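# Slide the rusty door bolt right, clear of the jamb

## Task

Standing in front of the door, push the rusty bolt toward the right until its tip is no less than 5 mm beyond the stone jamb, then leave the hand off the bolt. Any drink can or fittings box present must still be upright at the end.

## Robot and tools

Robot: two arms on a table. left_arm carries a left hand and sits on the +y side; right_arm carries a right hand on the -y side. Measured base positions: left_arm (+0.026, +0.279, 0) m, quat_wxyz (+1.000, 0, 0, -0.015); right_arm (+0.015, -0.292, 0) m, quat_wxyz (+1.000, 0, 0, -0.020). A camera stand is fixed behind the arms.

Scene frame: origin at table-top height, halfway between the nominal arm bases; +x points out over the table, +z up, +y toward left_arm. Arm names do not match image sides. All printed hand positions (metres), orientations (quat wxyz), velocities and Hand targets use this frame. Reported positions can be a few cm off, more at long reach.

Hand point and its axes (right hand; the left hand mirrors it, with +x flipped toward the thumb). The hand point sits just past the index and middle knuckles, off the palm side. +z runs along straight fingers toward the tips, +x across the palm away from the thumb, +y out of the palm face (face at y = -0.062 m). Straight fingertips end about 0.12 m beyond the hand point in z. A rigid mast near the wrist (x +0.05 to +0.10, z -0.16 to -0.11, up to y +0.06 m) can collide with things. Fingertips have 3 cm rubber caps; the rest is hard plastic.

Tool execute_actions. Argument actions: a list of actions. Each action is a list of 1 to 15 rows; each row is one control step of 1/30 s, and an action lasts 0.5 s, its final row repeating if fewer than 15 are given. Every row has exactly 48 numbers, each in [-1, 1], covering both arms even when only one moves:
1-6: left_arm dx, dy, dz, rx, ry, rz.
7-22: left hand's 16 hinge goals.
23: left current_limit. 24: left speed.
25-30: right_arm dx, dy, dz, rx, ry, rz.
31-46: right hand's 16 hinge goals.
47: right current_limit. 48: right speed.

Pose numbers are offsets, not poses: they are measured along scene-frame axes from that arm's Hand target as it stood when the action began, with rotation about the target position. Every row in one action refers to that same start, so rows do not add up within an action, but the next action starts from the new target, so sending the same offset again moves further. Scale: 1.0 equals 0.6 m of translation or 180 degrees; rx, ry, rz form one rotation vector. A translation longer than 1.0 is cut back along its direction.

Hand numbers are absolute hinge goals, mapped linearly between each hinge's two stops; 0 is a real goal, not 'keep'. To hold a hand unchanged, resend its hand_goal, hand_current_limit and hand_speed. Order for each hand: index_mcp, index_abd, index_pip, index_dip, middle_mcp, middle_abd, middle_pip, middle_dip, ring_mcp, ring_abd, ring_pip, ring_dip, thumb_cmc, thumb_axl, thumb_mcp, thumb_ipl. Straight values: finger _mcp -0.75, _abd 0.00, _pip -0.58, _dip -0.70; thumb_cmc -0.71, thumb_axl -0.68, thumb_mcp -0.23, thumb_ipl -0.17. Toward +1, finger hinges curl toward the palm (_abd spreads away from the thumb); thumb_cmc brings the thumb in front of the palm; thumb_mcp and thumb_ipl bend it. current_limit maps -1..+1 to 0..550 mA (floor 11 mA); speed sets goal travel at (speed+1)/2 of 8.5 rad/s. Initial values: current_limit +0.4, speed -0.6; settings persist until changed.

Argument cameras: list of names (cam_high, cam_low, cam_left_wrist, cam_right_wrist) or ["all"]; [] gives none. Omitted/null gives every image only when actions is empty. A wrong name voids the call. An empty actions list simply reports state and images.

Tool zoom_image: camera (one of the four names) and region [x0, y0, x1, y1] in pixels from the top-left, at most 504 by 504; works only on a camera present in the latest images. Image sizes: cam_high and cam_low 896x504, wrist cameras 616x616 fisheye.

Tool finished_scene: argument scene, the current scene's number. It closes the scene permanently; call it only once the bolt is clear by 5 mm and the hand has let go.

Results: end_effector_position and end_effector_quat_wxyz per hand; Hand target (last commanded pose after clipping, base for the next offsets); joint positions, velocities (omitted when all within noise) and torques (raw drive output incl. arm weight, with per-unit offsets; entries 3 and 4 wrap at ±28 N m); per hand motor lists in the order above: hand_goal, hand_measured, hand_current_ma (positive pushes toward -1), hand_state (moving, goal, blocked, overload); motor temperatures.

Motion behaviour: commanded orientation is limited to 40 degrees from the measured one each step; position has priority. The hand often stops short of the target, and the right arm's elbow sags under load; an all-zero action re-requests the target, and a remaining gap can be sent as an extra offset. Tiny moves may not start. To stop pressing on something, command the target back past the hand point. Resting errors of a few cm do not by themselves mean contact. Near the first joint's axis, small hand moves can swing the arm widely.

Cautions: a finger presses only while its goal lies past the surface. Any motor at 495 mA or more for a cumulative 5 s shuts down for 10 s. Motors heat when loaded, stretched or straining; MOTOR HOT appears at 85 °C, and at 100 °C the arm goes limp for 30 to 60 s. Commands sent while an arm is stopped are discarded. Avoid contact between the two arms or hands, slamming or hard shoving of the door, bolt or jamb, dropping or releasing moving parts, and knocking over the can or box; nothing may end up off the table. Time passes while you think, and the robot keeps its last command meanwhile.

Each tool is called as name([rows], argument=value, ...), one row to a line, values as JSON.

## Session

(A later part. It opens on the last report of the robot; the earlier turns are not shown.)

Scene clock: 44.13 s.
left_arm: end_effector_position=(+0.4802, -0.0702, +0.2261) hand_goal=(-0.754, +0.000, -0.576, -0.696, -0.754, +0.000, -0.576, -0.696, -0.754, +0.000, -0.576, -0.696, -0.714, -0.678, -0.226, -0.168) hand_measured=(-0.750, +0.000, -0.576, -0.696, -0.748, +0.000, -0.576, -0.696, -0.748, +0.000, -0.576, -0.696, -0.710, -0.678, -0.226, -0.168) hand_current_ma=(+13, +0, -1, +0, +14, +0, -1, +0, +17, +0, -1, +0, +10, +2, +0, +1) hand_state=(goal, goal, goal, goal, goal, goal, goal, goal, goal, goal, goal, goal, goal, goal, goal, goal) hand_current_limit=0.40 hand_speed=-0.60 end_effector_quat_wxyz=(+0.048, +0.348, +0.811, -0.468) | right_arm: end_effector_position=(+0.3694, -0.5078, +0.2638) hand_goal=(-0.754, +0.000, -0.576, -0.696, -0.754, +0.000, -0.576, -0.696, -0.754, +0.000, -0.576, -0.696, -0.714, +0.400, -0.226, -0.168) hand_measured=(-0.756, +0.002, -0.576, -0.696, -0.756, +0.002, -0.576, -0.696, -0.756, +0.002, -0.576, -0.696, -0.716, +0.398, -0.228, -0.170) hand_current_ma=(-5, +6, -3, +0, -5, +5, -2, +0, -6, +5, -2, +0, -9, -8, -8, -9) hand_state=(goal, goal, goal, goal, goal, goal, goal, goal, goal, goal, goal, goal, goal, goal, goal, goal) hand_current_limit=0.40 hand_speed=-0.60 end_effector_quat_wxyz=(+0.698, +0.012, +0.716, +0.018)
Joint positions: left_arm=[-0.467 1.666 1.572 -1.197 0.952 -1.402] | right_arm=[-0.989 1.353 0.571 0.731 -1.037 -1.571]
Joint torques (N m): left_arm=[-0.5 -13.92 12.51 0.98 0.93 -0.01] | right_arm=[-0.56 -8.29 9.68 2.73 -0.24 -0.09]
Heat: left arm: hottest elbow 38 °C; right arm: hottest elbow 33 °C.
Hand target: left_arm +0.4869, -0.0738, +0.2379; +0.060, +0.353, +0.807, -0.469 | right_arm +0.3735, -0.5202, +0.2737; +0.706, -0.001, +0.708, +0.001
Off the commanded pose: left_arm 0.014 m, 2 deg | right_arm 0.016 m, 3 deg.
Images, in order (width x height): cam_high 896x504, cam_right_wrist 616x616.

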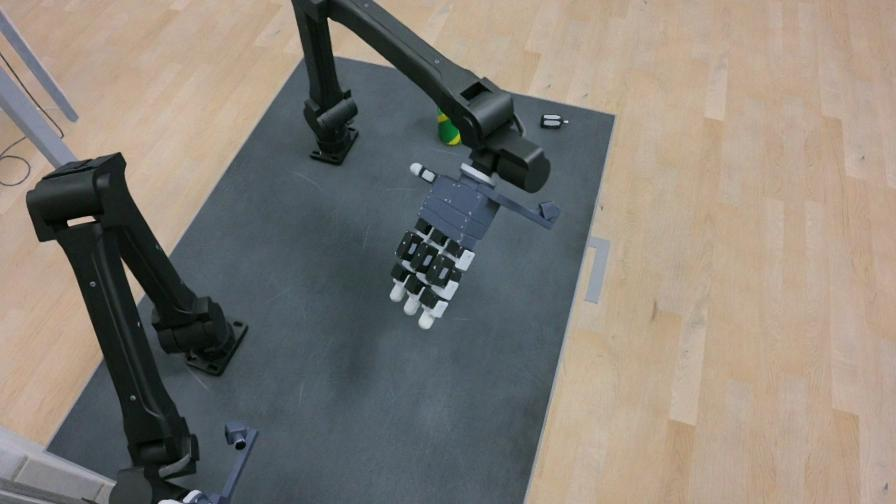

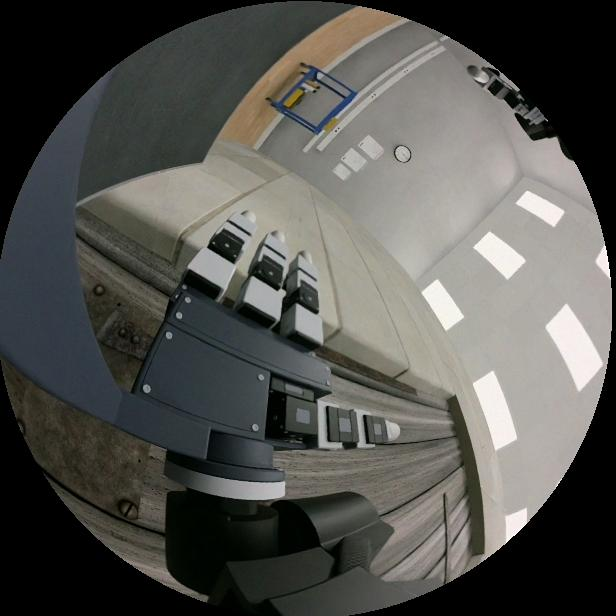

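execute_actions([
  [[0,0,0,0,0,0,-0.754,0,-0.576,-0.696,-0.754,0,-0.576,-0.696,-0.754,0,-0.576,-0.696,-0.714,-0.678,-0.226,-0.168,0.4,-0.6,0,0.05,0,0.15,0,0,-0.754,0,-0.576,-0.696,-0.754,0,-0.576,-0.696,-0.754,0,-0.576,-0.696,-0.714,0.4,-0.226,-0.168,0.4,-0.6]],
  [[0,0,0,0,0,0,-0.754,0,-0.576,-0.696,-0.754,0,-0.576,-0.696,-0.754,0,-0.576,-0.696,-0.714,-0.678,-0.226,-0.168,0.4,-0.6,-0.04,0.05,-0.04,0.15,0,0,-0.754,0,-0.576,-0.696,-0.754,0,-0.576,-0.696,-0.754,0,-0.576,-0.696,-0.714,0.4,-0.226,-0.168,0.4,-0.6]],
  [[0,0,0,0,0,0,-0.754,0,-0.576,-0.696,-0.754,0,-0.576,-0.696,-0.754,0,-0.576,-0.696,-0.714,-0.678,-0.226,-0.168,0.4,-0.6,-0.04,-0.04,-0.04,0.15,0,0,-0.754,0,-0.576,-0.696,-0.754,0,-0.576,-0.696,-0.754,0,-0.576,-0.696,-0.714,0.4,-0.226,-0.168,0.4,-0.6]],
  [[0,0,0,0,0,0,-0.754,0,-0.576,-0.696,-0.754,0,-0.576,-0.696,-0.754,0,-0.576,-0.696,-0.714,-0.678,-0.226,-0.168,0.4,-0.6,0,-0.03,0,0.05,0,0,-0.754,0,-0.576,-0.696,-0.754,0,-0.576,-0.696,-0.754,0,-0.576,-0.696,-0.714,0.4,-0.226,-0.168,0.4,-0.6]],
], cameras=["cam_right_wrist"])

zoom_image(camera="cam_right_wrist", region=[300, 260, 500, 460])

Scene clock: 47.87 s.
left_arm: end_effector_position=(+0.4802, -0.0702, +0.2261) hand_goal=(-0.754, +0.000, -0.576, -0.696, -0.754, +0.000, -0.576, -0.696, -0.754, +0.000, -0.576, -0.696, -0.714, -0.678, -0.226, -0.168) hand_measured=(-0.750, +0.000, -0.576, -0.696, -0.748, +0.000, -0.576, -0.696, -0.748, +0.000, -0.576, -0.696, -0.710, -0.678, -0.226, -0.168) hand_current_ma=(+13, +0, -1, +0, +14, +0, -1, +0, +17, +0, -1, +0, +10, +2, +0, +1) hand_state=(goal, goal, goal, goal, goal, goal, goal, goal, goal, goal, goal, goal, goal, goal, goal, goal) hand_current_limit=0.40 hand_speed=-0.60 end_effector_quat_wxyz=(+0.048, +0.348, +0.811, -0.468) | right_arm: end_effector_position=(+0.3247, -0.5020, +0.2299) hand_goal=(-0.754, +0.000, -0.576, -0.696, -0.754, +0.000, -0.576, -0.696, -0.754, +0.000, -0.576, -0.696, -0.714, +0.400, -0.226, -0.168) hand_measured=(-0.762, +0.002, -0.576, -0.696, -0.762, +0.002, -0.576, -0.696, -0.762, +0.002, -0.576, -0.696, -0.722, +0.398, -0.228, -0.170) hand_current_ma=(-33, +6, -3, +0, -28, +5, -2, +0, -29, +5, -2, +0, -34, -8, -12, -8) hand_state=(goal, goal, goal, goal, goal, goal, goal, goal, goal, goal, goal, goal, goal, goal, goal, goal) hand_current_limit=0.40 hand_speed=-0.60 end_effector_quat_wxyz=(+0.504, +0.495, +0.506, +0.495)
Joint positions: left_arm=[-0.467 1.666 1.572 -1.197 0.952 -1.402] | right_arm=[-0.907 1.485 0.184 1.296 -0.95 -0.024]
Joint torques (N m): left_arm=[-0.62 -13.92 12.52 0.98 0.92 -0.02] | right_arm=[0.5 -4.95 3.23 2.92 0.04 -0.02]
Heat: left arm: hottest elbow 38 °C; right arm: hottest elbow 33 °C.
Hand target: left_arm +0.4869, -0.0738, +0.2379; +0.060, +0.353, +0.807, -0.469 | right_arm +0.3256, -0.5021, +0.2258; +0.500, +0.498, +0.500, +0.501
Off the commanded pose: left_arm 0.014 m, 2 deg | right_arm 0.004 m, 1 deg.
Images, in order (width x height): cam_right_wrist 616x616.

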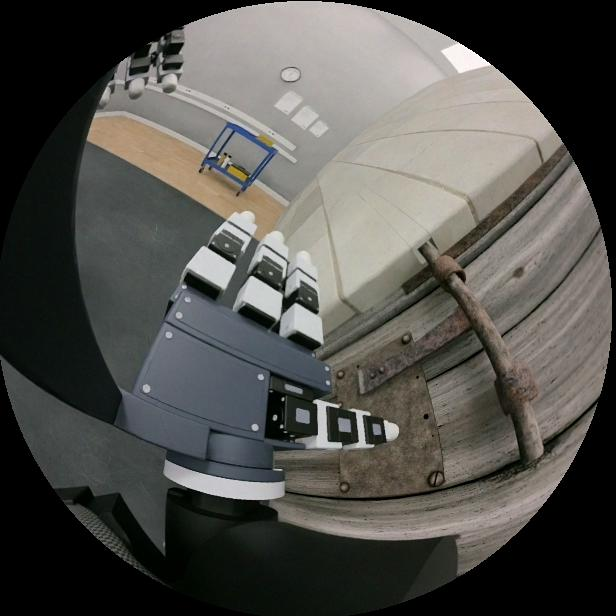

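Scaled by 2.520 from the camera's 616x616 image, which has a finer 880x880 frame.

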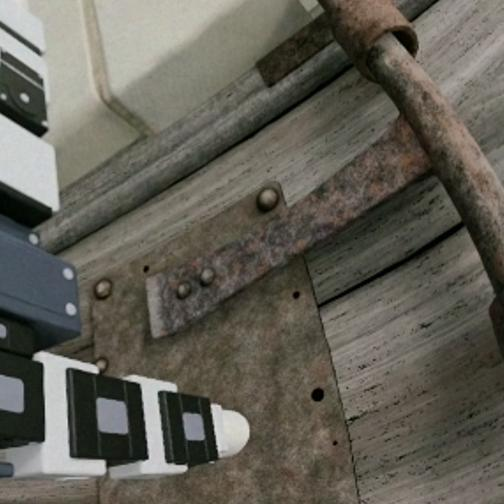

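execute_actions([
  [[0,0,0,0,0,0,-0.754,0,-0.576,-0.696,-0.754,0,-0.576,-0.696,-0.754,0,-0.576,-0.696,-0.714,-0.678,-0.226,-0.168,0.4,-0.6,0.057,0.12,0.09,0,0,-0.0222,-0.4,0,-0.3,-0.4,-0.4,0,-0.3,-0.4,-0.4,0,-0.3,-0.4,-0.714,0.4,-0.226,-0.168,0.4,-0.6]],
  [[0,0,0,0,0,0,-0.754,0,-0.576,-0.696,-0.754,0,-0.576,-0.696,-0.754,0,-0.576,-0.696,-0.714,-0.678,-0.226,-0.168,0.4,-0.6,0.133,0,0.108,0,0,-0.0222,0.068,0,0.299,0.174,0.068,0,0.299,0.174,0.068,0,0.299,0.174,-0.714,0.4,-0.226,-0.168,0.4,-0.6]],
  [[0,0,0,0,0,0,-0.754,0,-0.576,-0.696,-0.754,0,-0.576,-0.696,-0.754,0,-0.576,-0.696,-0.714,-0.678,-0.226,-0.168,0.4,-0.6,0.117,-0.033,0,0,0,-0.0222,0.068,0,0.299,0.174,0.068,0,0.299,0.174,0.068,0,0.299,0.174,-0.714,0.4,-0.226,-0.168,0.4,-0.6]],
  [[0,0,0,0,0,0,-0.754,0,-0.576,-0.696,-0.754,0,-0.576,-0.696,-0.754,0,-0.576,-0.696,-0.714,-0.678,-0.226,-0.168,0.4,-0.6,0,-0.1,0,0,0,-0.0222,0.068,0,0.299,0.174,0.068,0,0.299,0.174,0.068,0,0.299,0.174,-0.714,0.4,-0.226,-0.168,0.4,-0.6]],
], cameras=["all"])

Scene clock: 52.27 s.
left_arm: end_effector_position=(+0.4802, -0.0702, +0.2261) hand_goal=(-0.754, +0.000, -0.576, -0.696, -0.754, +0.000, -0.576, -0.696, -0.754, +0.000, -0.576, -0.696, -0.714, -0.678, -0.226, -0.168) hand_measured=(-0.750, +0.000, -0.576, -0.696, -0.748, +0.000, -0.576, -0.696, -0.748, +0.000, -0.576, -0.696, -0.710, -0.678, -0.226, -0.168) hand_current_ma=(+13, +0, -1, +0, +14, +0, -1, +0, +17, +0, -1, +0, +10, +2, +0, +1) hand_state=(goal, goal, goal, goal, goal, goal, goal, goal, goal, goal, goal, goal, goal, goal, goal, goal) hand_current_limit=0.40 hand_speed=-0.60 end_effector_quat_wxyz=(+0.048, +0.348, +0.811, -0.468) | right_arm: end_effector_position=(+0.4991, -0.5056, +0.3288) hand_goal=(+0.068, +0.000, +0.298, +0.174, +0.068, +0.000, +0.298, +0.174, +0.068, +0.000, +0.298, +0.174, -0.714, +0.400, -0.226, -0.168) hand_measured=(+0.062, +0.000, +0.296, +0.172, +0.062, +0.000, +0.296, +0.172, +0.062, +0.000, +0.296, +0.172, -0.724, +0.398, -0.230, -0.170) hand_current_ma=(-21, +0, -4, -7, -19, +0, -3, -8, -20, +0, -3, -7, -40, -8, -16, -8) hand_state=(goal, goal, goal, goal, goal, goal, goal, goal, goal, goal, goal, goal, goal, goal, goal, goal) hand_current_limit=0.40 hand_speed=-0.60 end_effector_quat_wxyz=(+0.551, +0.577, +0.430, +0.423)
Joint positions: left_arm=[-0.467 1.666 1.572 -1.197 0.952 -1.402] | right_arm=[-0.377 1.332 0.578 0.719 -0.141 0.009]
Joint torques (N m): left_arm=[-0.5 -13.92 12.53 0.99 0.93 -0.02] | right_arm=[-0.5 -7.59 10.59 3.19 -0.14 -0.2]
Heat: left arm: hottest elbow 38 °C; right arm: hottest elbow 33 °C.
Hand target: left_arm +0.4869, -0.0738, +0.2379; +0.060, +0.353, +0.807, -0.469 | right_arm +0.5098, -0.5098, +0.3447; +0.565, +0.563, +0.426, +0.427
Off the commanded pose: left_arm 0.014 m, 2 deg | right_arm 0.020 m, 2 deg.

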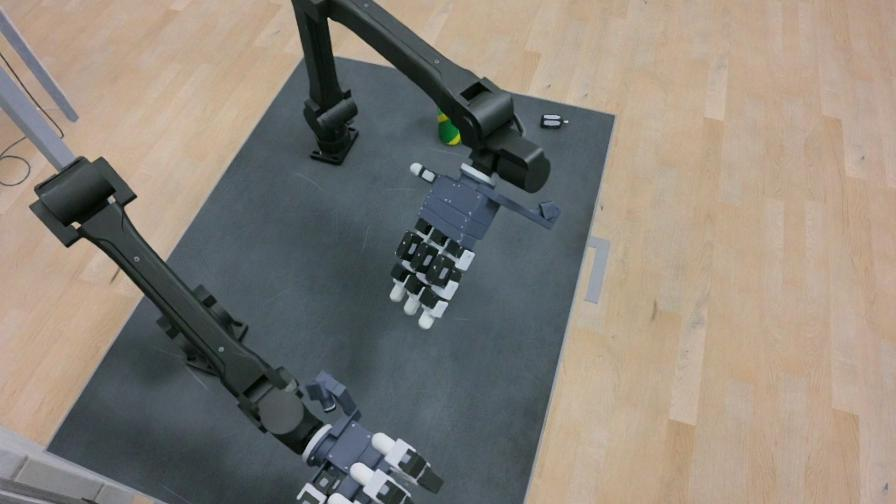

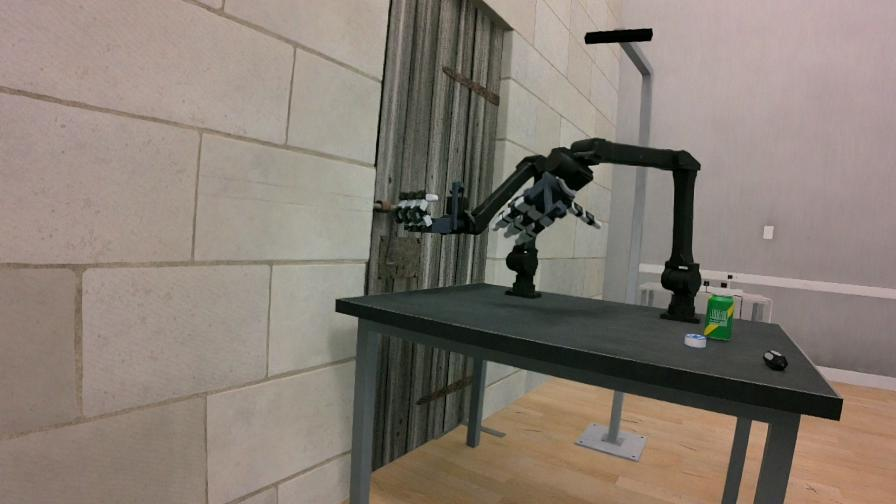

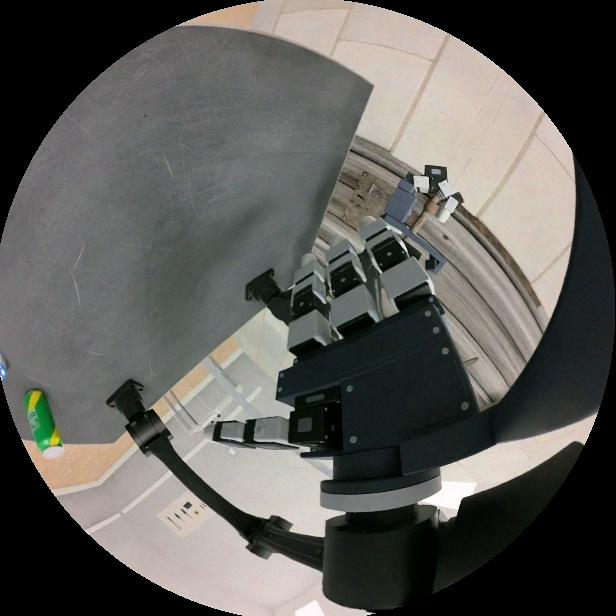

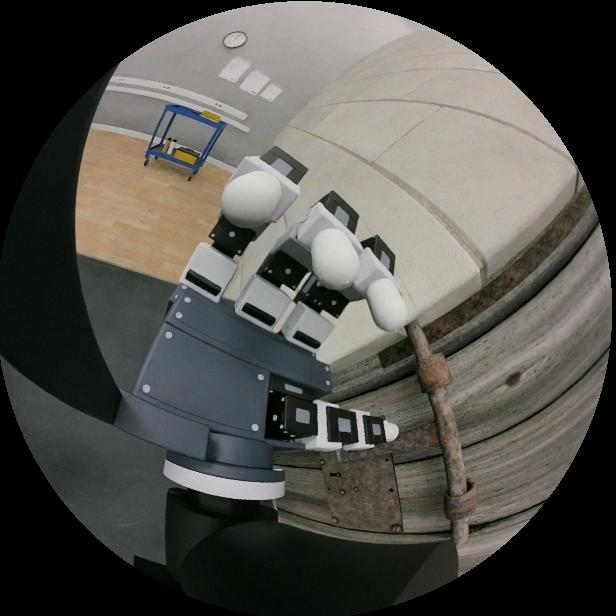

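execute_actions([
  [[0,0,0,0,0,0,-0.754,0,-0.576,-0.696,-0.754,0,-0.576,-0.696,-0.754,0,-0.576,-0.696,-0.714,-0.678,-0.226,-0.168,0.4,-0.6,0.005,-0.06,0.004,0,0,0,0.068,0,0.299,0.174,0.068,0,0.299,0.174,0.068,0,0.299,0.174,-0.714,0.4,-0.226,-0.168,0.4,-0.6]],
  [[0,0,0,0,0,0,-0.754,0,-0.576,-0.696,-0.754,0,-0.576,-0.696,-0.754,0,-0.576,-0.696,-0.714,-0.678,-0.226,-0.168,0.4,-0.6,0.005,-0.045,0,0,0,0,0.068,0,0.299,0.174,0.068,0,0.299,0.174,0.068,0,0.299,0.174,-0.714,0.4,-0.226,-0.168,0.4,-0.6]],
], cameras=["cam_right_wrist"])

zoom_image(camera="cam_right_wrist", region=[300, 320, 500, 550])

Scene clock: 53.83 s.
left_arm: end_effector_position=(+0.4802, -0.0702, +0.2261) hand_goal=(-0.754, +0.000, -0.576, -0.696, -0.754, +0.000, -0.576, -0.696, -0.754, +0.000, -0.576, -0.696, -0.714, -0.678, -0.226, -0.168) hand_measured=(-0.750, +0.000, -0.576, -0.696, -0.748, +0.000, -0.576, -0.696, -0.748, +0.000, -0.576, -0.696, -0.710, -0.678, -0.226, -0.168) hand_current_ma=(+13, +0, -1, +0, +14, +0, -1, +0, +17, +0, -1, +0, +10, +2, +0, +1) hand_state=(goal, goal, goal, goal, goal, goal, goal, goal, goal, goal, goal, goal, goal, goal, goal, goal) hand_current_limit=0.40 hand_speed=-0.60 end_effector_quat_wxyz=(+0.048, +0.348, +0.811, -0.468) | right_arm: end_effector_position=(+0.5064, -0.5640, +0.3354) hand_goal=(+0.068, +0.000, +0.298, +0.174, +0.068, +0.000, +0.298, +0.174, +0.068, +0.000, +0.298, +0.174, -0.714, +0.400, -0.226, -0.168) hand_measured=(+0.062, +0.000, +0.296, +0.172, +0.062, +0.000, +0.296, +0.172, +0.062, +0.000, +0.296, +0.172, -0.724, +0.398, -0.230, -0.170) hand_current_ma=(-21, +0, -4, -7, -19, +0, -3, -8, -20, +0, -3, -7, -40, -8, -16, -8) hand_state=(goal, goal, goal, goal, goal, goal, goal, goal, goal, goal, goal, goal, goal, goal, goal, goal) hand_current_limit=0.40 hand_speed=-0.60 end_effector_quat_wxyz=(+0.553, +0.573, +0.428, +0.427)
Joint positions: left_arm=[-0.467 1.666 1.572 -1.197 0.952 -1.402] | right_arm=[-0.51 1.415 0.672 0.719 -0.279 0.008]
Joint torques (N m): left_arm=[-0.56 -13.92 12.52 0.98 0.93 -0.01] | right_arm=[-0.97 -9.47 10.56 2.89 -0.15 -0.21]
Heat: left arm: hottest elbow 38 °C; right arm: hottest elbow 33 °C.
Hand target: left_arm +0.4869, -0.0738, +0.2379; +0.060, +0.353, +0.807, -0.469 | right_arm +0.5158, -0.5729, +0.3470; +0.565, +0.563, +0.426, +0.427
Off the commanded pose: left_arm 0.014 m, 2 deg | right_arm 0.017 m, 2 deg.
Images, in order (width x height): cam_right_wrist 616x616.

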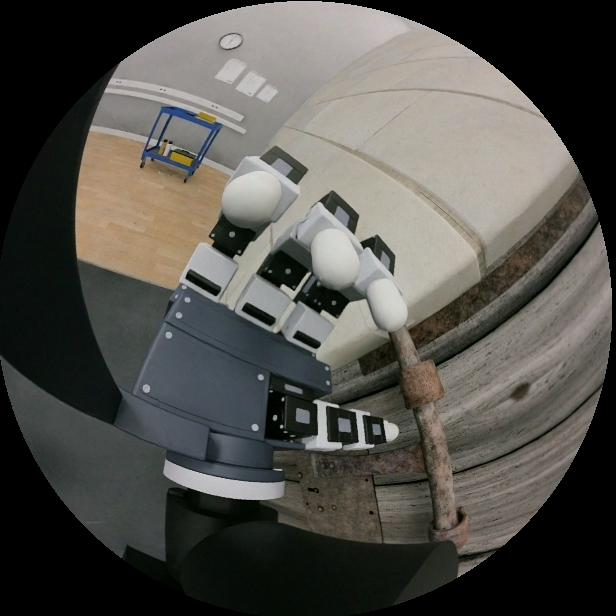

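Scaled by 2.191 from the camera's 616x616 image, which has a finer 880x880 frame.

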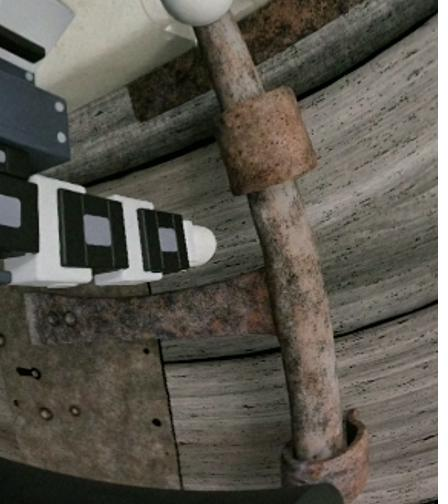

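execute_actions([
  [[0,0,0,0,0,0,-0.754,0,-0.576,-0.696,-0.754,0,-0.576,-0.696,-0.754,0,-0.576,-0.696,-0.714,-0.678,-0.226,-0.168,0.4,-0.6,0,-0.025,0,0,0,0,0.068,0,0.299,0.174,0.068,0,0.299,0.174,0.068,0,0.299,0.174,-0.714,0.4,-0.226,-0.168,0.4,-0.6]],
  [[0,0,0,0,0,0,-0.754,0,-0.576,-0.696,-0.754,0,-0.576,-0.696,-0.754,0,-0.576,-0.696,-0.714,-0.678,-0.226,-0.168,0.4,-0.6,0,-0.018,0,0,0,0,0.068,0,0.299,0.174,0.068,0,0.299,0.174,0.068,0,0.299,0.174,-0.714,0.4,-0.226,-0.168,0.4,-0.6]],
], cameras=["cam_right_wrist"])

zoom_image(camera="cam_right_wrist", region=[300, 320, 500, 550])

Scene clock: 55.43 s.
left_arm: end_effector_position=(+0.4802, -0.0702, +0.2261) hand_goal=(-0.754, +0.000, -0.576, -0.696, -0.754, +0.000, -0.576, -0.696, -0.754, +0.000, -0.576, -0.696, -0.714, -0.678, -0.226, -0.168) hand_measured=(-0.750, +0.000, -0.576, -0.696, -0.748, +0.000, -0.576, -0.696, -0.748, +0.000, -0.576, -0.696, -0.710, -0.678, -0.226, -0.168) hand_current_ma=(+13, +0, -1, +0, +14, +0, -1, +0, +17, +0, -1, +0, +10, +2, +0, +1) hand_state=(goal, goal, goal, goal, goal, goal, goal, goal, goal, goal, goal, goal, goal, goal, goal, goal) hand_current_limit=0.40 hand_speed=-0.60 end_effector_quat_wxyz=(+0.048, +0.348, +0.811, -0.468) | right_arm: end_effector_position=(+0.5079, -0.5868, +0.3371) hand_goal=(+0.068, +0.000, +0.298, +0.174, +0.068, +0.000, +0.298, +0.174, +0.068, +0.000, +0.298, +0.174, -0.714, +0.400, -0.226, -0.168) hand_measured=(+0.062, +0.000, +0.296, +0.172, +0.062, +0.000, +0.296, +0.172, +0.062, +0.000, +0.296, +0.172, -0.724, +0.398, -0.230, -0.170) hand_current_ma=(-21, +0, -4, -7, -19, +0, -3, -8, -20, +0, -3, -7, -40, -8, -16, -8) hand_state=(goal, goal, goal, goal, goal, goal, goal, goal, goal, goal, goal, goal, goal, goal, goal, goal) hand_current_limit=0.40 hand_speed=-0.60 end_effector_quat_wxyz=(+0.553, +0.571, +0.429, +0.429)
Joint positions: left_arm=[-0.467 1.666 1.572 -1.197 0.952 -1.402] | right_arm=[-0.558 1.449 0.71 0.719 -0.332 0.008]
Joint torques (N m): left_arm=[-0.62 -13.92 12.51 0.96 0.92 -0.01] | right_arm=[-0.91 -9.58 10.59 2.74 -0.17 -0.22]
Heat: left arm: hottest elbow 39 °C; right arm: hottest elbow 33 °C.
Hand target: left_arm +0.4869, -0.0738, +0.2379; +0.060, +0.353, +0.807, -0.469 | right_arm +0.5158, -0.5987, +0.3470; +0.565, +0.563, +0.426, +0.427
Off the commanded pose: left_arm 0.014 m, 2 deg | right_arm 0.017 m, 2 deg.
Images, in order (width x height): cam_right_wrist 616x616.

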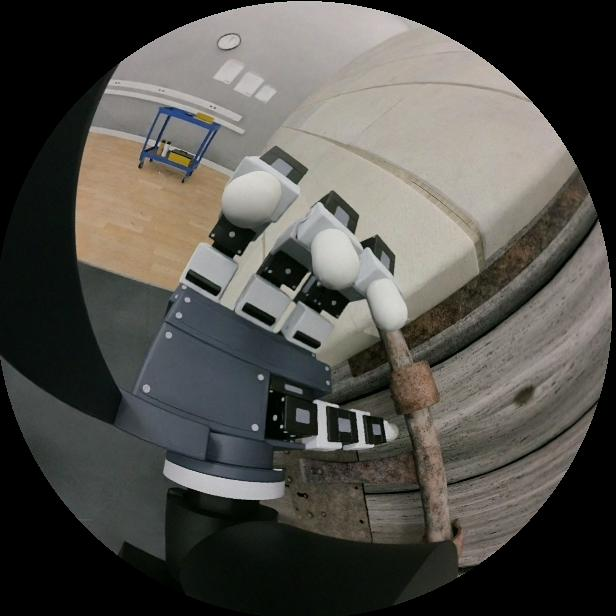

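Scaled by 2.191 from the camera's 616x616 image, which has a finer 880x880 frame.

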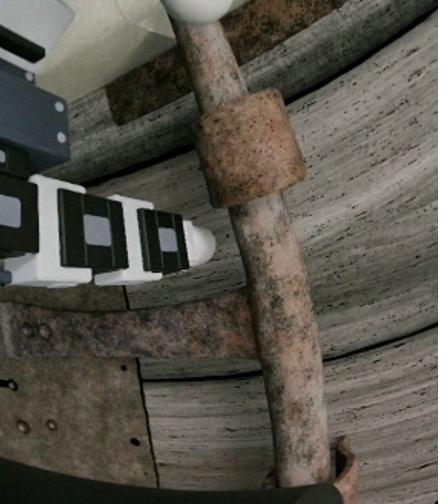

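execute_actions([
  [[0,0,0,0,0,0,-0.754,0,-0.576,-0.696,-0.754,0,-0.576,-0.696,-0.754,0,-0.576,-0.696,-0.714,-0.678,-0.226,-0.168,0.4,-0.6,-0.025,-0.004,0,0,0,0,0.068,0,0.299,0.174,0.068,0,0.299,0.174,0.068,0,0.299,0.174,-0.714,0.4,-0.226,-0.168,0.4,-0.6]],
  [[0,0,0,0,0,0,-0.754,0,-0.576,-0.696,-0.754,0,-0.576,-0.696,-0.754,0,-0.576,-0.696,-0.714,-0.678,-0.226,-0.168,0.4,-0.6,-0.02,0,0,0,0,0,0.068,0,0.299,0.174,0.068,0,0.299,0.174,0.068,0,0.299,0.174,-0.714,0.4,-0.226,-0.168,0.4,-0.6]],
], cameras=["cam_right_wrist"])

zoom_image(camera="cam_right_wrist", region=[300, 320, 500, 550])

Scene clock: 57.13 s.
left_arm: end_effector_position=(+0.4802, -0.0702, +0.2261) hand_goal=(-0.754, +0.000, -0.576, -0.696, -0.754, +0.000, -0.576, -0.696, -0.754, +0.000, -0.576, -0.696, -0.714, -0.678, -0.226, -0.168) hand_measured=(-0.750, +0.000, -0.576, -0.696, -0.748, +0.000, -0.576, -0.696, -0.748, +0.000, -0.576, -0.696, -0.710, -0.678, -0.226, -0.168) hand_current_ma=(+13, +0, -1, +0, +14, +0, -1, +0, +17, +0, -1, +0, +10, +2, +0, +1) hand_state=(goal, goal, goal, goal, goal, goal, goal, goal, goal, goal, goal, goal, goal, goal, goal, goal) hand_current_limit=0.40 hand_speed=-0.60 end_effector_quat_wxyz=(+0.048, +0.348, +0.811, -0.468) | right_arm: end_effector_position=(+0.5005, -0.5920, +0.3407) hand_goal=(+0.068, +0.000, +0.298, +0.174, +0.068, +0.000, +0.298, +0.174, +0.068, +0.000, +0.298, +0.174, -0.714, +0.400, -0.226, -0.168) hand_measured=(+0.062, +0.000, +0.296, +0.172, +0.062, +0.000, +0.296, +0.172, +0.062, +0.000, +0.296, +0.172, -0.734, +0.398, -0.236, -0.170) hand_current_ma=(-21, +0, -4, -7, -19, +0, -3, -8, -20, +0, -3, -7, -85, -8, -48, -13) hand_state=(goal, goal, goal, goal, goal, goal, goal, goal, goal, goal, goal, goal, blocked, goal, goal, goal) hand_current_limit=0.40 hand_speed=-0.60 end_effector_quat_wxyz=(+0.552, +0.565, +0.433, +0.435)
Joint positions: left_arm=[-0.467 1.666 1.572 -1.197 0.952 -1.402] | right_arm=[-0.587 1.44 0.708 0.719 -0.379 0.008]
Joint torques (N m): left_arm=[-0.5 -13.92 12.53 0.96 0.93 -0.01] | right_arm=[-1.96 -13.1 6.8 2.93 -0.02 -0.22]
Heat: left arm: hottest elbow 39 °C; right arm: hottest elbow 34 °C.
Hand target: left_arm +0.4869, -0.0738, +0.2379; +0.060, +0.353, +0.807, -0.469 | right_arm +0.4887, -0.6011, +0.3469; +0.565, +0.563, +0.426, +0.427
Off the commanded pose: left_arm 0.014 m, 2 deg | right_arm 0.016 m, 2 deg.
Images, in order (width x height): cam_right_wrist 616x616.

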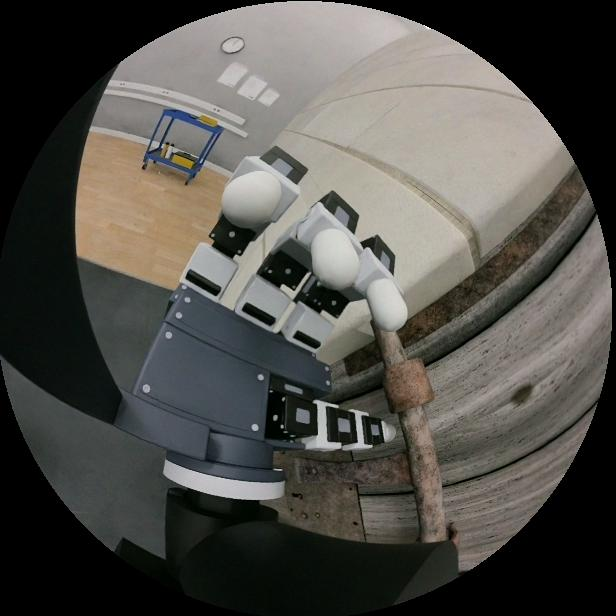

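Scaled by 2.191 from the camera's 616x616 image, which has a finer 880x880 frame.

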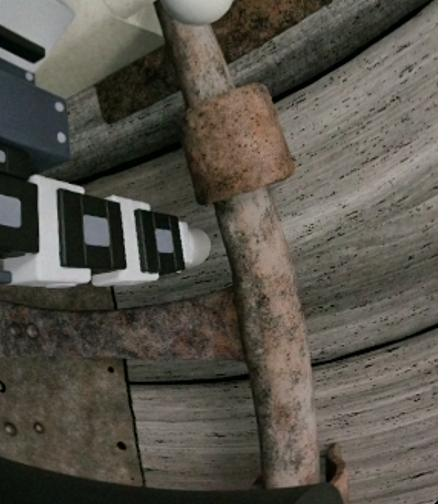

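execute_actions([
  [[0,0,0,0,0,0,-0.754,0,-0.576,-0.696,-0.754,0,-0.576,-0.696,-0.754,0,-0.576,-0.696,-0.714,-0.678,-0.226,-0.168,0.4,-0.6,0,0.004,-0.022,0,0,0,0.068,0,0.299,0.174,0.068,0,0.299,0.174,0.068,0,0.299,0.174,-0.70,0.4,-0.22,-0.168,0.4,-0.6]],
  [[0,0,0,0,0,0,-0.754,0,-0.576,-0.696,-0.754,0,-0.576,-0.696,-0.754,0,-0.576,-0.696,-0.714,-0.678,-0.226,-0.168,0.4,-0.6,-0.015,0,0,0,0,0,0.068,0,0.299,0.174,0.068,0,0.299,0.174,0.068,0,0.299,0.174,-0.71,0.4,-0.22,-0.168,0.4,-0.6]],
], cameras=["cam_right_wrist"])

zoom_image(camera="cam_right_wrist", region=[300, 320, 500, 550])

Scene clock: 58.73 s.
left_arm: end_effector_position=(+0.4802, -0.0702, +0.2261) hand_goal=(-0.754, +0.000, -0.576, -0.696, -0.754, +0.000, -0.576, -0.696, -0.754, +0.000, -0.576, -0.696, -0.714, -0.678, -0.226, -0.168) hand_measured=(-0.750, +0.000, -0.576, -0.696, -0.748, +0.000, -0.576, -0.696, -0.748, +0.000, -0.576, -0.696, -0.710, -0.678, -0.226, -0.168) hand_current_ma=(+13, +0, -1, +0, +14, +0, -1, +0, +17, +0, -1, +0, +10, +2, +0, +1) hand_state=(goal, goal, goal, goal, goal, goal, goal, goal, goal, goal, goal, goal, goal, goal, goal, goal) hand_current_limit=0.40 hand_speed=-0.60 end_effector_quat_wxyz=(+0.048, +0.348, +0.811, -0.468) | right_arm: end_effector_position=(+0.4892, -0.5918, +0.3322) hand_goal=(+0.068, +0.000, +0.298, +0.174, +0.068, +0.000, +0.298, +0.174, +0.068, +0.000, +0.298, +0.174, -0.710, +0.400, -0.220, -0.168) hand_measured=(+0.062, +0.000, +0.296, +0.172, +0.062, +0.000, +0.296, +0.172, +0.062, +0.000, +0.296, +0.172, -0.716, +0.398, -0.222, -0.168) hand_current_ma=(-21, +0, -4, -7, -19, +0, -3, -8, -20, +0, -3, -7, -19, -8, -5, -1) hand_state=(goal, goal, goal, goal, goal, goal, goal, goal, goal, goal, goal, goal, goal, goal, goal, goal) hand_current_limit=0.40 hand_speed=-0.60 end_effector_quat_wxyz=(+0.555, +0.564, +0.431, +0.434)
Joint positions: left_arm=[-0.467 1.666 1.572 -1.197 0.952 -1.402] | right_arm=[-0.601 1.44 0.673 0.758 -0.387 0.008]
Joint torques (N m): left_arm=[-0.56 -13.92 12.53 0.99 0.93 -0.01] | right_arm=[-1.73 -12.28 6.54 3.08 -0.04 -0.18]
Heat: left arm: hottest elbow 39 °C; right arm: hottest elbow 33 °C.
Hand target: left_arm +0.4869, -0.0738, +0.2379; +0.060, +0.353, +0.807, -0.469 | right_arm +0.4797, -0.5988, +0.3338; +0.565, +0.563, +0.426, +0.427
Off the commanded pose: left_arm 0.014 m, 2 deg | right_arm 0.012 m, 2 deg.
Images, in order (width x height): cam_right_wrist 616x616.

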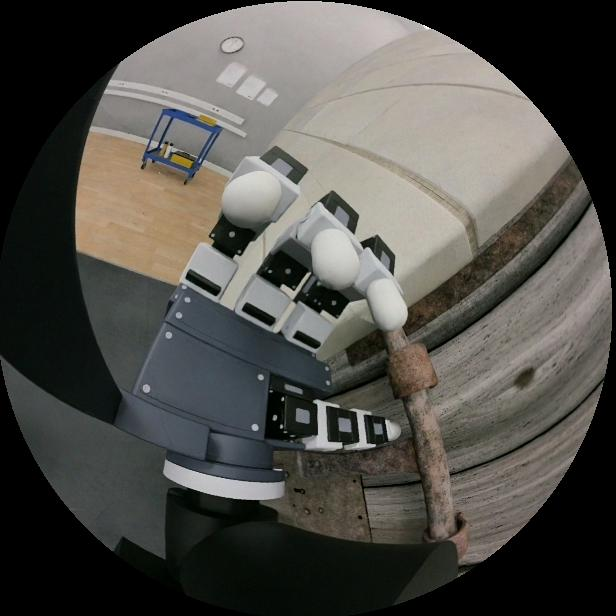

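Scaled by 2.191 from the camera's 616x616 image, which has a finer 880x880 frame.

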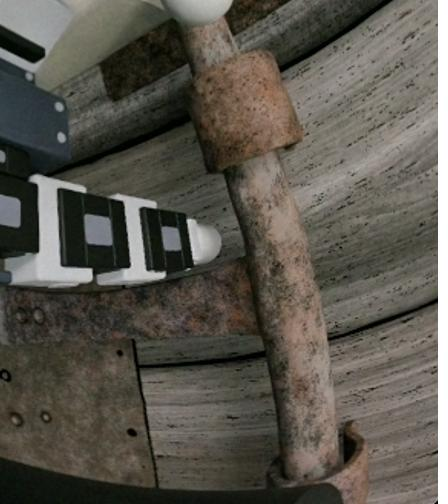

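execute_actions([
  [[0,0,0,0,0,0,-0.754,0,-0.576,-0.696,-0.754,0,-0.576,-0.696,-0.754,0,-0.576,-0.696,-0.714,-0.678,-0.226,-0.168,0.4,-0.6,-0.02,0,-0.004,0,0,0,0.068,0,0.299,0.174,0.068,0,0.299,0.174,0.068,0,0.299,0.174,-0.714,0.4,-0.226,-0.168,0.4,-0.6]],
  [[0,0,0,0,0,0,-0.754,0,-0.576,-0.696,-0.754,0,-0.576,-0.696,-0.754,0,-0.576,-0.696,-0.714,-0.678,-0.226,-0.168,0.4,-0.6,-0.02,0,0,0,0,0,0.068,0,0.299,0.174,0.068,0,0.299,0.174,0.068,0,0.299,0.174,-0.714,0.4,-0.226,-0.168,0.4,-0.6]],
], cameras=["cam_right_wrist"])

zoom_image(camera="cam_right_wrist", region=[300, 320, 500, 550])

Scene clock: 60.30 s.
left_arm: end_effector_position=(+0.4802, -0.0702, +0.2261) hand_goal=(-0.754, +0.000, -0.576, -0.696, -0.754, +0.000, -0.576, -0.696, -0.754, +0.000, -0.576, -0.696, -0.714, -0.678, -0.226, -0.168) hand_measured=(-0.750, +0.000, -0.576, -0.696, -0.748, +0.000, -0.576, -0.696, -0.748, +0.000, -0.576, -0.696, -0.710, -0.678, -0.226, -0.168) hand_current_ma=(+13, +0, -1, +0, +14, +0, -1, +0, +17, +0, -1, +0, +10, +2, +0, +1) hand_state=(goal, goal, goal, goal, goal, goal, goal, goal, goal, goal, goal, goal, goal, goal, goal, goal) hand_current_limit=0.40 hand_speed=-0.60 end_effector_quat_wxyz=(+0.048, +0.348, +0.811, -0.468) | right_arm: end_effector_position=(+0.4784, -0.5836, +0.3288) hand_goal=(+0.068, +0.000, +0.298, +0.174, +0.068, +0.000, +0.298, +0.174, +0.068, +0.000, +0.298, +0.174, -0.714, +0.400, -0.226, -0.168) hand_measured=(+0.062, +0.000, +0.296, +0.172, +0.062, +0.000, +0.296, +0.172, +0.062, +0.000, +0.296, +0.172, -0.718, +0.398, -0.226, -0.168) hand_current_ma=(-21, +0, -4, -7, -19, +0, -3, -8, -20, +0, -3, -7, -13, -8, +1, +4) hand_state=(goal, goal, goal, goal, goal, goal, goal, goal, goal, goal, goal, goal, goal, goal, goal, goal) hand_current_limit=0.40 hand_speed=-0.60 end_effector_quat_wxyz=(+0.545, +0.555, +0.444, +0.445)
Joint positions: left_arm=[-0.467 1.666 1.572 -1.197 0.952 -1.402] | right_arm=[-0.621 1.419 0.639 0.769 -0.45 0.005]
Joint torques (N m): left_arm=[-0.56 -13.92 12.53 0.96 0.93 -0.02] | right_arm=[-3.37 -13.33 4.98 3.07 0.95 -0.16]
Heat: left arm: hottest elbow 39 °C; right arm: hottest elbow 33 °C.
Hand target: left_arm +0.4869, -0.0738, +0.2379; +0.060, +0.353, +0.807, -0.469 | right_arm +0.4558, -0.5986, +0.3313; +0.565, +0.563, +0.426, +0.427
Off the commanded pose: left_arm 0.014 m, 2 deg | right_arm 0.027 m, 4 deg.
Images, in order (width x height): cam_right_wrist 616x616.

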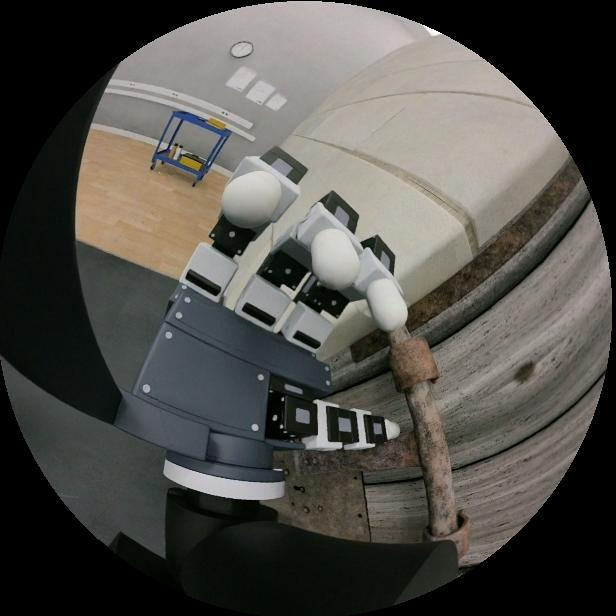

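Scaled by 2.191 from the camera's 616x616 image, which has a finer 880x880 frame.

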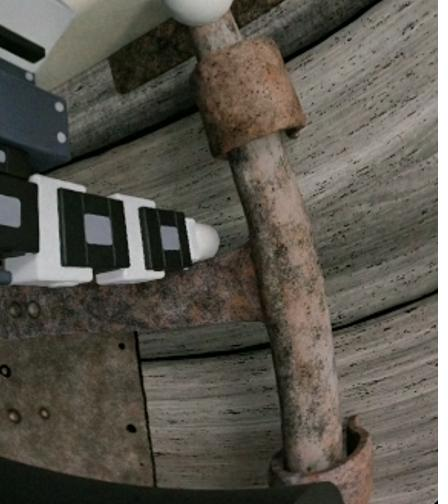

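execute_actions([
  [[0,0,0,0,0,0,-0.754,0,-0.576,-0.696,-0.754,0,-0.576,-0.696,-0.754,0,-0.576,-0.696,-0.714,-0.678,-0.226,-0.168,0.4,-0.6,-0.03,-0.006,0,0,0,0,0.068,0,0.299,0.174,0.068,0,0.299,0.174,0.068,0,0.299,0.174,-0.714,0.4,-0.226,-0.168,0.4,-0.6]],
], cameras=["cam_right_wrist"])

zoom_image(camera="cam_right_wrist", region=[300, 320, 500, 550])

Scene clock: 61.30 s.
left_arm: end_effector_position=(+0.4802, -0.0702, +0.2261) hand_goal=(-0.754, +0.000, -0.576, -0.696, -0.754, +0.000, -0.576, -0.696, -0.754, +0.000, -0.576, -0.696, -0.714, -0.678, -0.226, -0.168) hand_measured=(-0.750, +0.000, -0.576, -0.696, -0.748, +0.000, -0.576, -0.696, -0.748, +0.000, -0.576, -0.696, -0.710, -0.678, -0.226, -0.168) hand_current_ma=(+13, +0, -1, +0, +14, +0, -1, +0, +17, +0, -1, +0, +10, +2, +0, +1) hand_state=(goal, goal, goal, goal, goal, goal, goal, goal, goal, goal, goal, goal, goal, goal, goal, goal) hand_current_limit=0.40 hand_speed=-0.60 end_effector_quat_wxyz=(+0.048, +0.348, +0.811, -0.468) | right_arm: end_effector_position=(+0.4721, -0.5748, +0.3297) hand_goal=(+0.068, +0.000, +0.298, +0.174, +0.068, +0.000, +0.298, +0.174, +0.068, +0.000, +0.298, +0.174, -0.714, +0.400, -0.226, -0.168) hand_measured=(+0.062, +0.000, +0.296, +0.172, +0.062, +0.000, +0.296, +0.172, +0.062, +0.000, +0.296, +0.172, -0.722, +0.398, -0.228, -0.168) hand_current_ma=(-21, +0, -4, -7, -19, +0, -3, -8, -20, +0, -3, -7, -31, -8, -9, +3) hand_state=(goal, goal, goal, goal, goal, goal, goal, goal, goal, goal, goal, goal, goal, goal, goal, goal) hand_current_limit=0.40 hand_speed=-0.60 end_effector_quat_wxyz=(+0.536, +0.544, +0.456, +0.457)
Joint positions: left_arm=[-0.467 1.666 1.572 -1.197 0.952 -1.402] | right_arm=[-0.633 1.398 0.62 0.769 -0.506 0.005]
Joint torques (N m): left_arm=[-0.56 -13.92 12.52 0.98 0.93 -0.01] | right_arm=[-5.19 -13.57 4.34 3.11 1.72 -0.17]
Heat: left arm: hottest elbow 39 °C; right arm: hottest elbow 33 °C.
Hand target: left_arm +0.4869, -0.0738, +0.2379; +0.060, +0.353, +0.807, -0.469 | right_arm +0.4378, -0.6023, +0.3314; +0.565, +0.563, +0.426, +0.427
Off the commanded pose: left_arm 0.014 m, 2 deg | right_arm 0.044 m, 6 deg.
Images, in order (width x height): cam_right_wrist 616x616.

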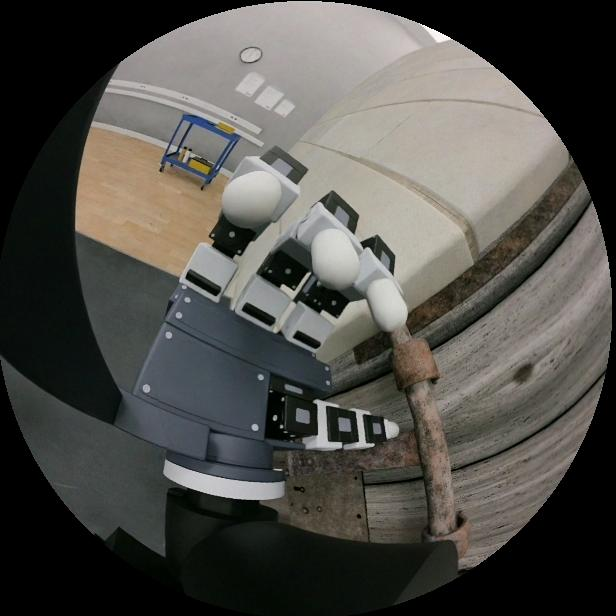

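Scaled by 2.191 from the camera's 616x616 image, which has a finer 880x880 frame.

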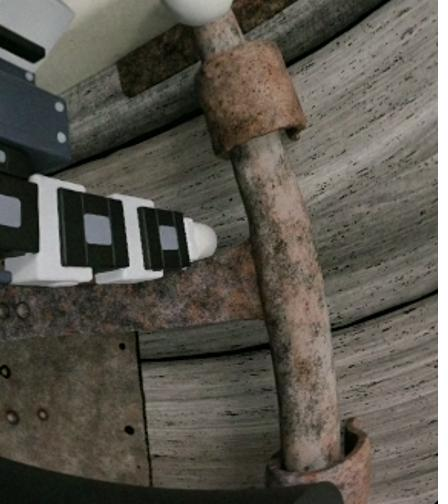

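execute_actions([
  [[0,0,0,0,0,0,-0.754,0,-0.576,-0.696,-0.754,0,-0.576,-0.696,-0.754,0,-0.576,-0.696,-0.714,-0.678,-0.226,-0.168,0.4,-0.6,-0.03,-0.006,0,0,0,-0.03,0.068,0,0.299,0.174,0.068,0,0.299,0.174,0.068,0,0.299,0.174,-0.714,0.4,-0.226,-0.168,0.4,-0.6]],
])

execute_actions([
  [[0,0,0,0,0,0,-0.754,0,-0.576,-0.696,-0.754,0,-0.576,-0.696,-0.754,0,-0.576,-0.696,-0.714,-0.678,-0.226,-0.168,0.4,-0.6,-0.03,-0.006,0,0,0,-0.03,0.068,0,0.299,0.174,0.068,0,0.299,0.174,0.068,0,0.299,0.174,-0.714,0.4,-0.226,-0.168,0.4,-0.6]],
], cameras=["cam_right_wrist"])

zoom_image(camera="cam_right_wrist", region=[300, 320, 500, 550])

Scene clock: 62.40 s.
left_arm: end_effector_position=(+0.4802, -0.0702, +0.2261) hand_goal=(-0.754, +0.000, -0.576, -0.696, -0.754, +0.000, -0.576, -0.696, -0.754, +0.000, -0.576, -0.696, -0.714, -0.678, -0.226, -0.168) hand_measured=(-0.750, +0.000, -0.576, -0.696, -0.748, +0.000, -0.576, -0.696, -0.748, +0.000, -0.576, -0.696, -0.710, -0.678, -0.226, -0.168) hand_current_ma=(+13, +0, -1, +0, +14, +0, -1, +0, +17, +0, -1, +0, +10, +2, +0, +1) hand_state=(goal, goal, goal, goal, goal, goal, goal, goal, goal, goal, goal, goal, goal, goal, goal, goal) hand_current_limit=0.40 hand_speed=-0.60 end_effector_quat_wxyz=(+0.048, +0.348, +0.811, -0.468) | right_arm: end_effector_position=(+0.4449, -0.5879, +0.3302) hand_goal=(+0.068, +0.000, +0.298, +0.174, +0.068, +0.000, +0.298, +0.174, +0.068, +0.000, +0.298, +0.174, -0.714, +0.400, -0.226, -0.168) hand_measured=(+0.062, +0.000, +0.296, +0.172, +0.062, +0.000, +0.296, +0.172, +0.062, +0.000, +0.296, +0.172, -0.726, +0.398, -0.230, -0.168) hand_current_ma=(-21, +0, -4, -7, -19, +0, -3, -8, -20, +0, -3, -7, -43, -8, -17, +1) hand_state=(goal, goal, goal, goal, goal, goal, goal, goal, goal, goal, goal, goal, goal, goal, goal, goal) hand_current_limit=0.40 hand_speed=-0.60 end_effector_quat_wxyz=(+0.564, +0.570, +0.422, +0.423)
Joint positions: left_arm=[-0.467 1.666 1.572 -1.197 0.952 -1.402] | right_arm=[-0.652 1.346 0.57 0.769 -0.402 0.005]
Joint torques (N m): left_arm=[-0.62 -13.98 12.51 0.96 0.93 -0.01] | right_arm=[-4.01 -12.04 5.19 3.03 1.35 -0.16]
Heat: left arm: hottest elbow 39 °C; right arm: hottest elbow 33 °C.
Hand target: left_arm +0.4869, -0.0738, +0.2379; +0.060, +0.353, +0.807, -0.469 | right_arm +0.4197, -0.6060, +0.3314; +0.584, +0.583, +0.399, +0.400
Off the commanded pose: left_arm 0.014 m, 2 deg | right_arm 0.031 m, 5 deg.

Scene clock: 63.10 s.
left_arm: end_effector_position=(+0.4802, -0.0702, +0.2261) hand_goal=(-0.754, +0.000, -0.576, -0.696, -0.754, +0.000, -0.576, -0.696, -0.754, +0.000, -0.576, -0.696, -0.714, -0.678, -0.226, -0.168) hand_measured=(-0.750, +0.000, -0.576, -0.696, -0.748, +0.000, -0.576, -0.696, -0.748, +0.000, -0.576, -0.696, -0.710, -0.678, -0.226, -0.168) hand_current_ma=(+13, +0, -1, +0, +14, +0, -1, +0, +17, +0, -1, +0, +10, +2, +0, +1) hand_state=(goal, goal, goal, goal, goal, goal, goal, goal, goal, goal, goal, goal, goal, goal, goal, goal) hand_current_limit=0.40 hand_speed=-0.60 end_effector_quat_wxyz=(+0.048, +0.348, +0.811, -0.468) | right_arm: end_effector_position=(+0.4271, -0.5945, +0.3305) hand_goal=(+0.068, +0.000, +0.298, +0.174, +0.068, +0.000, +0.298, +0.174, +0.068, +0.000, +0.298, +0.174, -0.714, +0.400, -0.226, -0.168) hand_measured=(+0.062, +0.000, +0.296, +0.172, +0.062, +0.000, +0.296, +0.172, +0.062, +0.000, +0.296, +0.172, -0.730, +0.398, -0.232, -0.170) hand_current_ma=(-21, +0, -4, -7, -19, +0, -3, -8, -20, +0, -3, -7, -66, -8, -31, -5) hand_state=(goal, goal, goal, goal, goal, goal, goal, goal, goal, goal, goal, goal, goal, goal, goal, goal) hand_current_limit=0.40 hand_speed=-0.60 end_effector_quat_wxyz=(+0.584, +0.589, +0.395, +0.396)
Joint positions: left_arm=[-0.467 1.666 1.572 -1.197 0.952 -1.402] | right_arm=[-0.653 1.311 0.537 0.769 -0.309 0.005]
Joint torques (N m): left_arm=[-0.56 -13.92 12.53 0.98 0.93 -0.02] | right_arm=[-3.43 -12.04 5.03 2.84 1.58 -0.18]
Heat: left arm: hottest elbow 39 °C; right arm: hottest elbow 33 °C.
Hand target: left_arm +0.4869, -0.0738, +0.2379; +0.060, +0.353, +0.807, -0.469 | right_arm +0.4017, -0.6096, +0.3314; +0.602, +0.601, +0.371, +0.372
Off the commanded pose: left_arm 0.014 m, 2 deg | right_arm 0.029 m, 5 deg.
Images, in order (width x height): cam_right_wrist 616x616.

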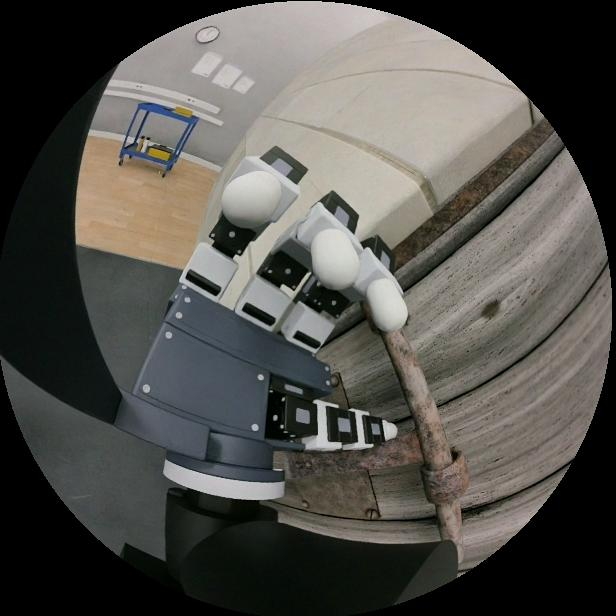

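Scaled by 2.191 from the camera's 616x616 image, which has a finer 880x880 frame.

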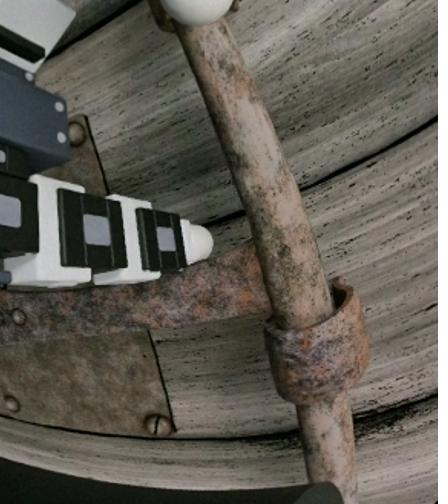

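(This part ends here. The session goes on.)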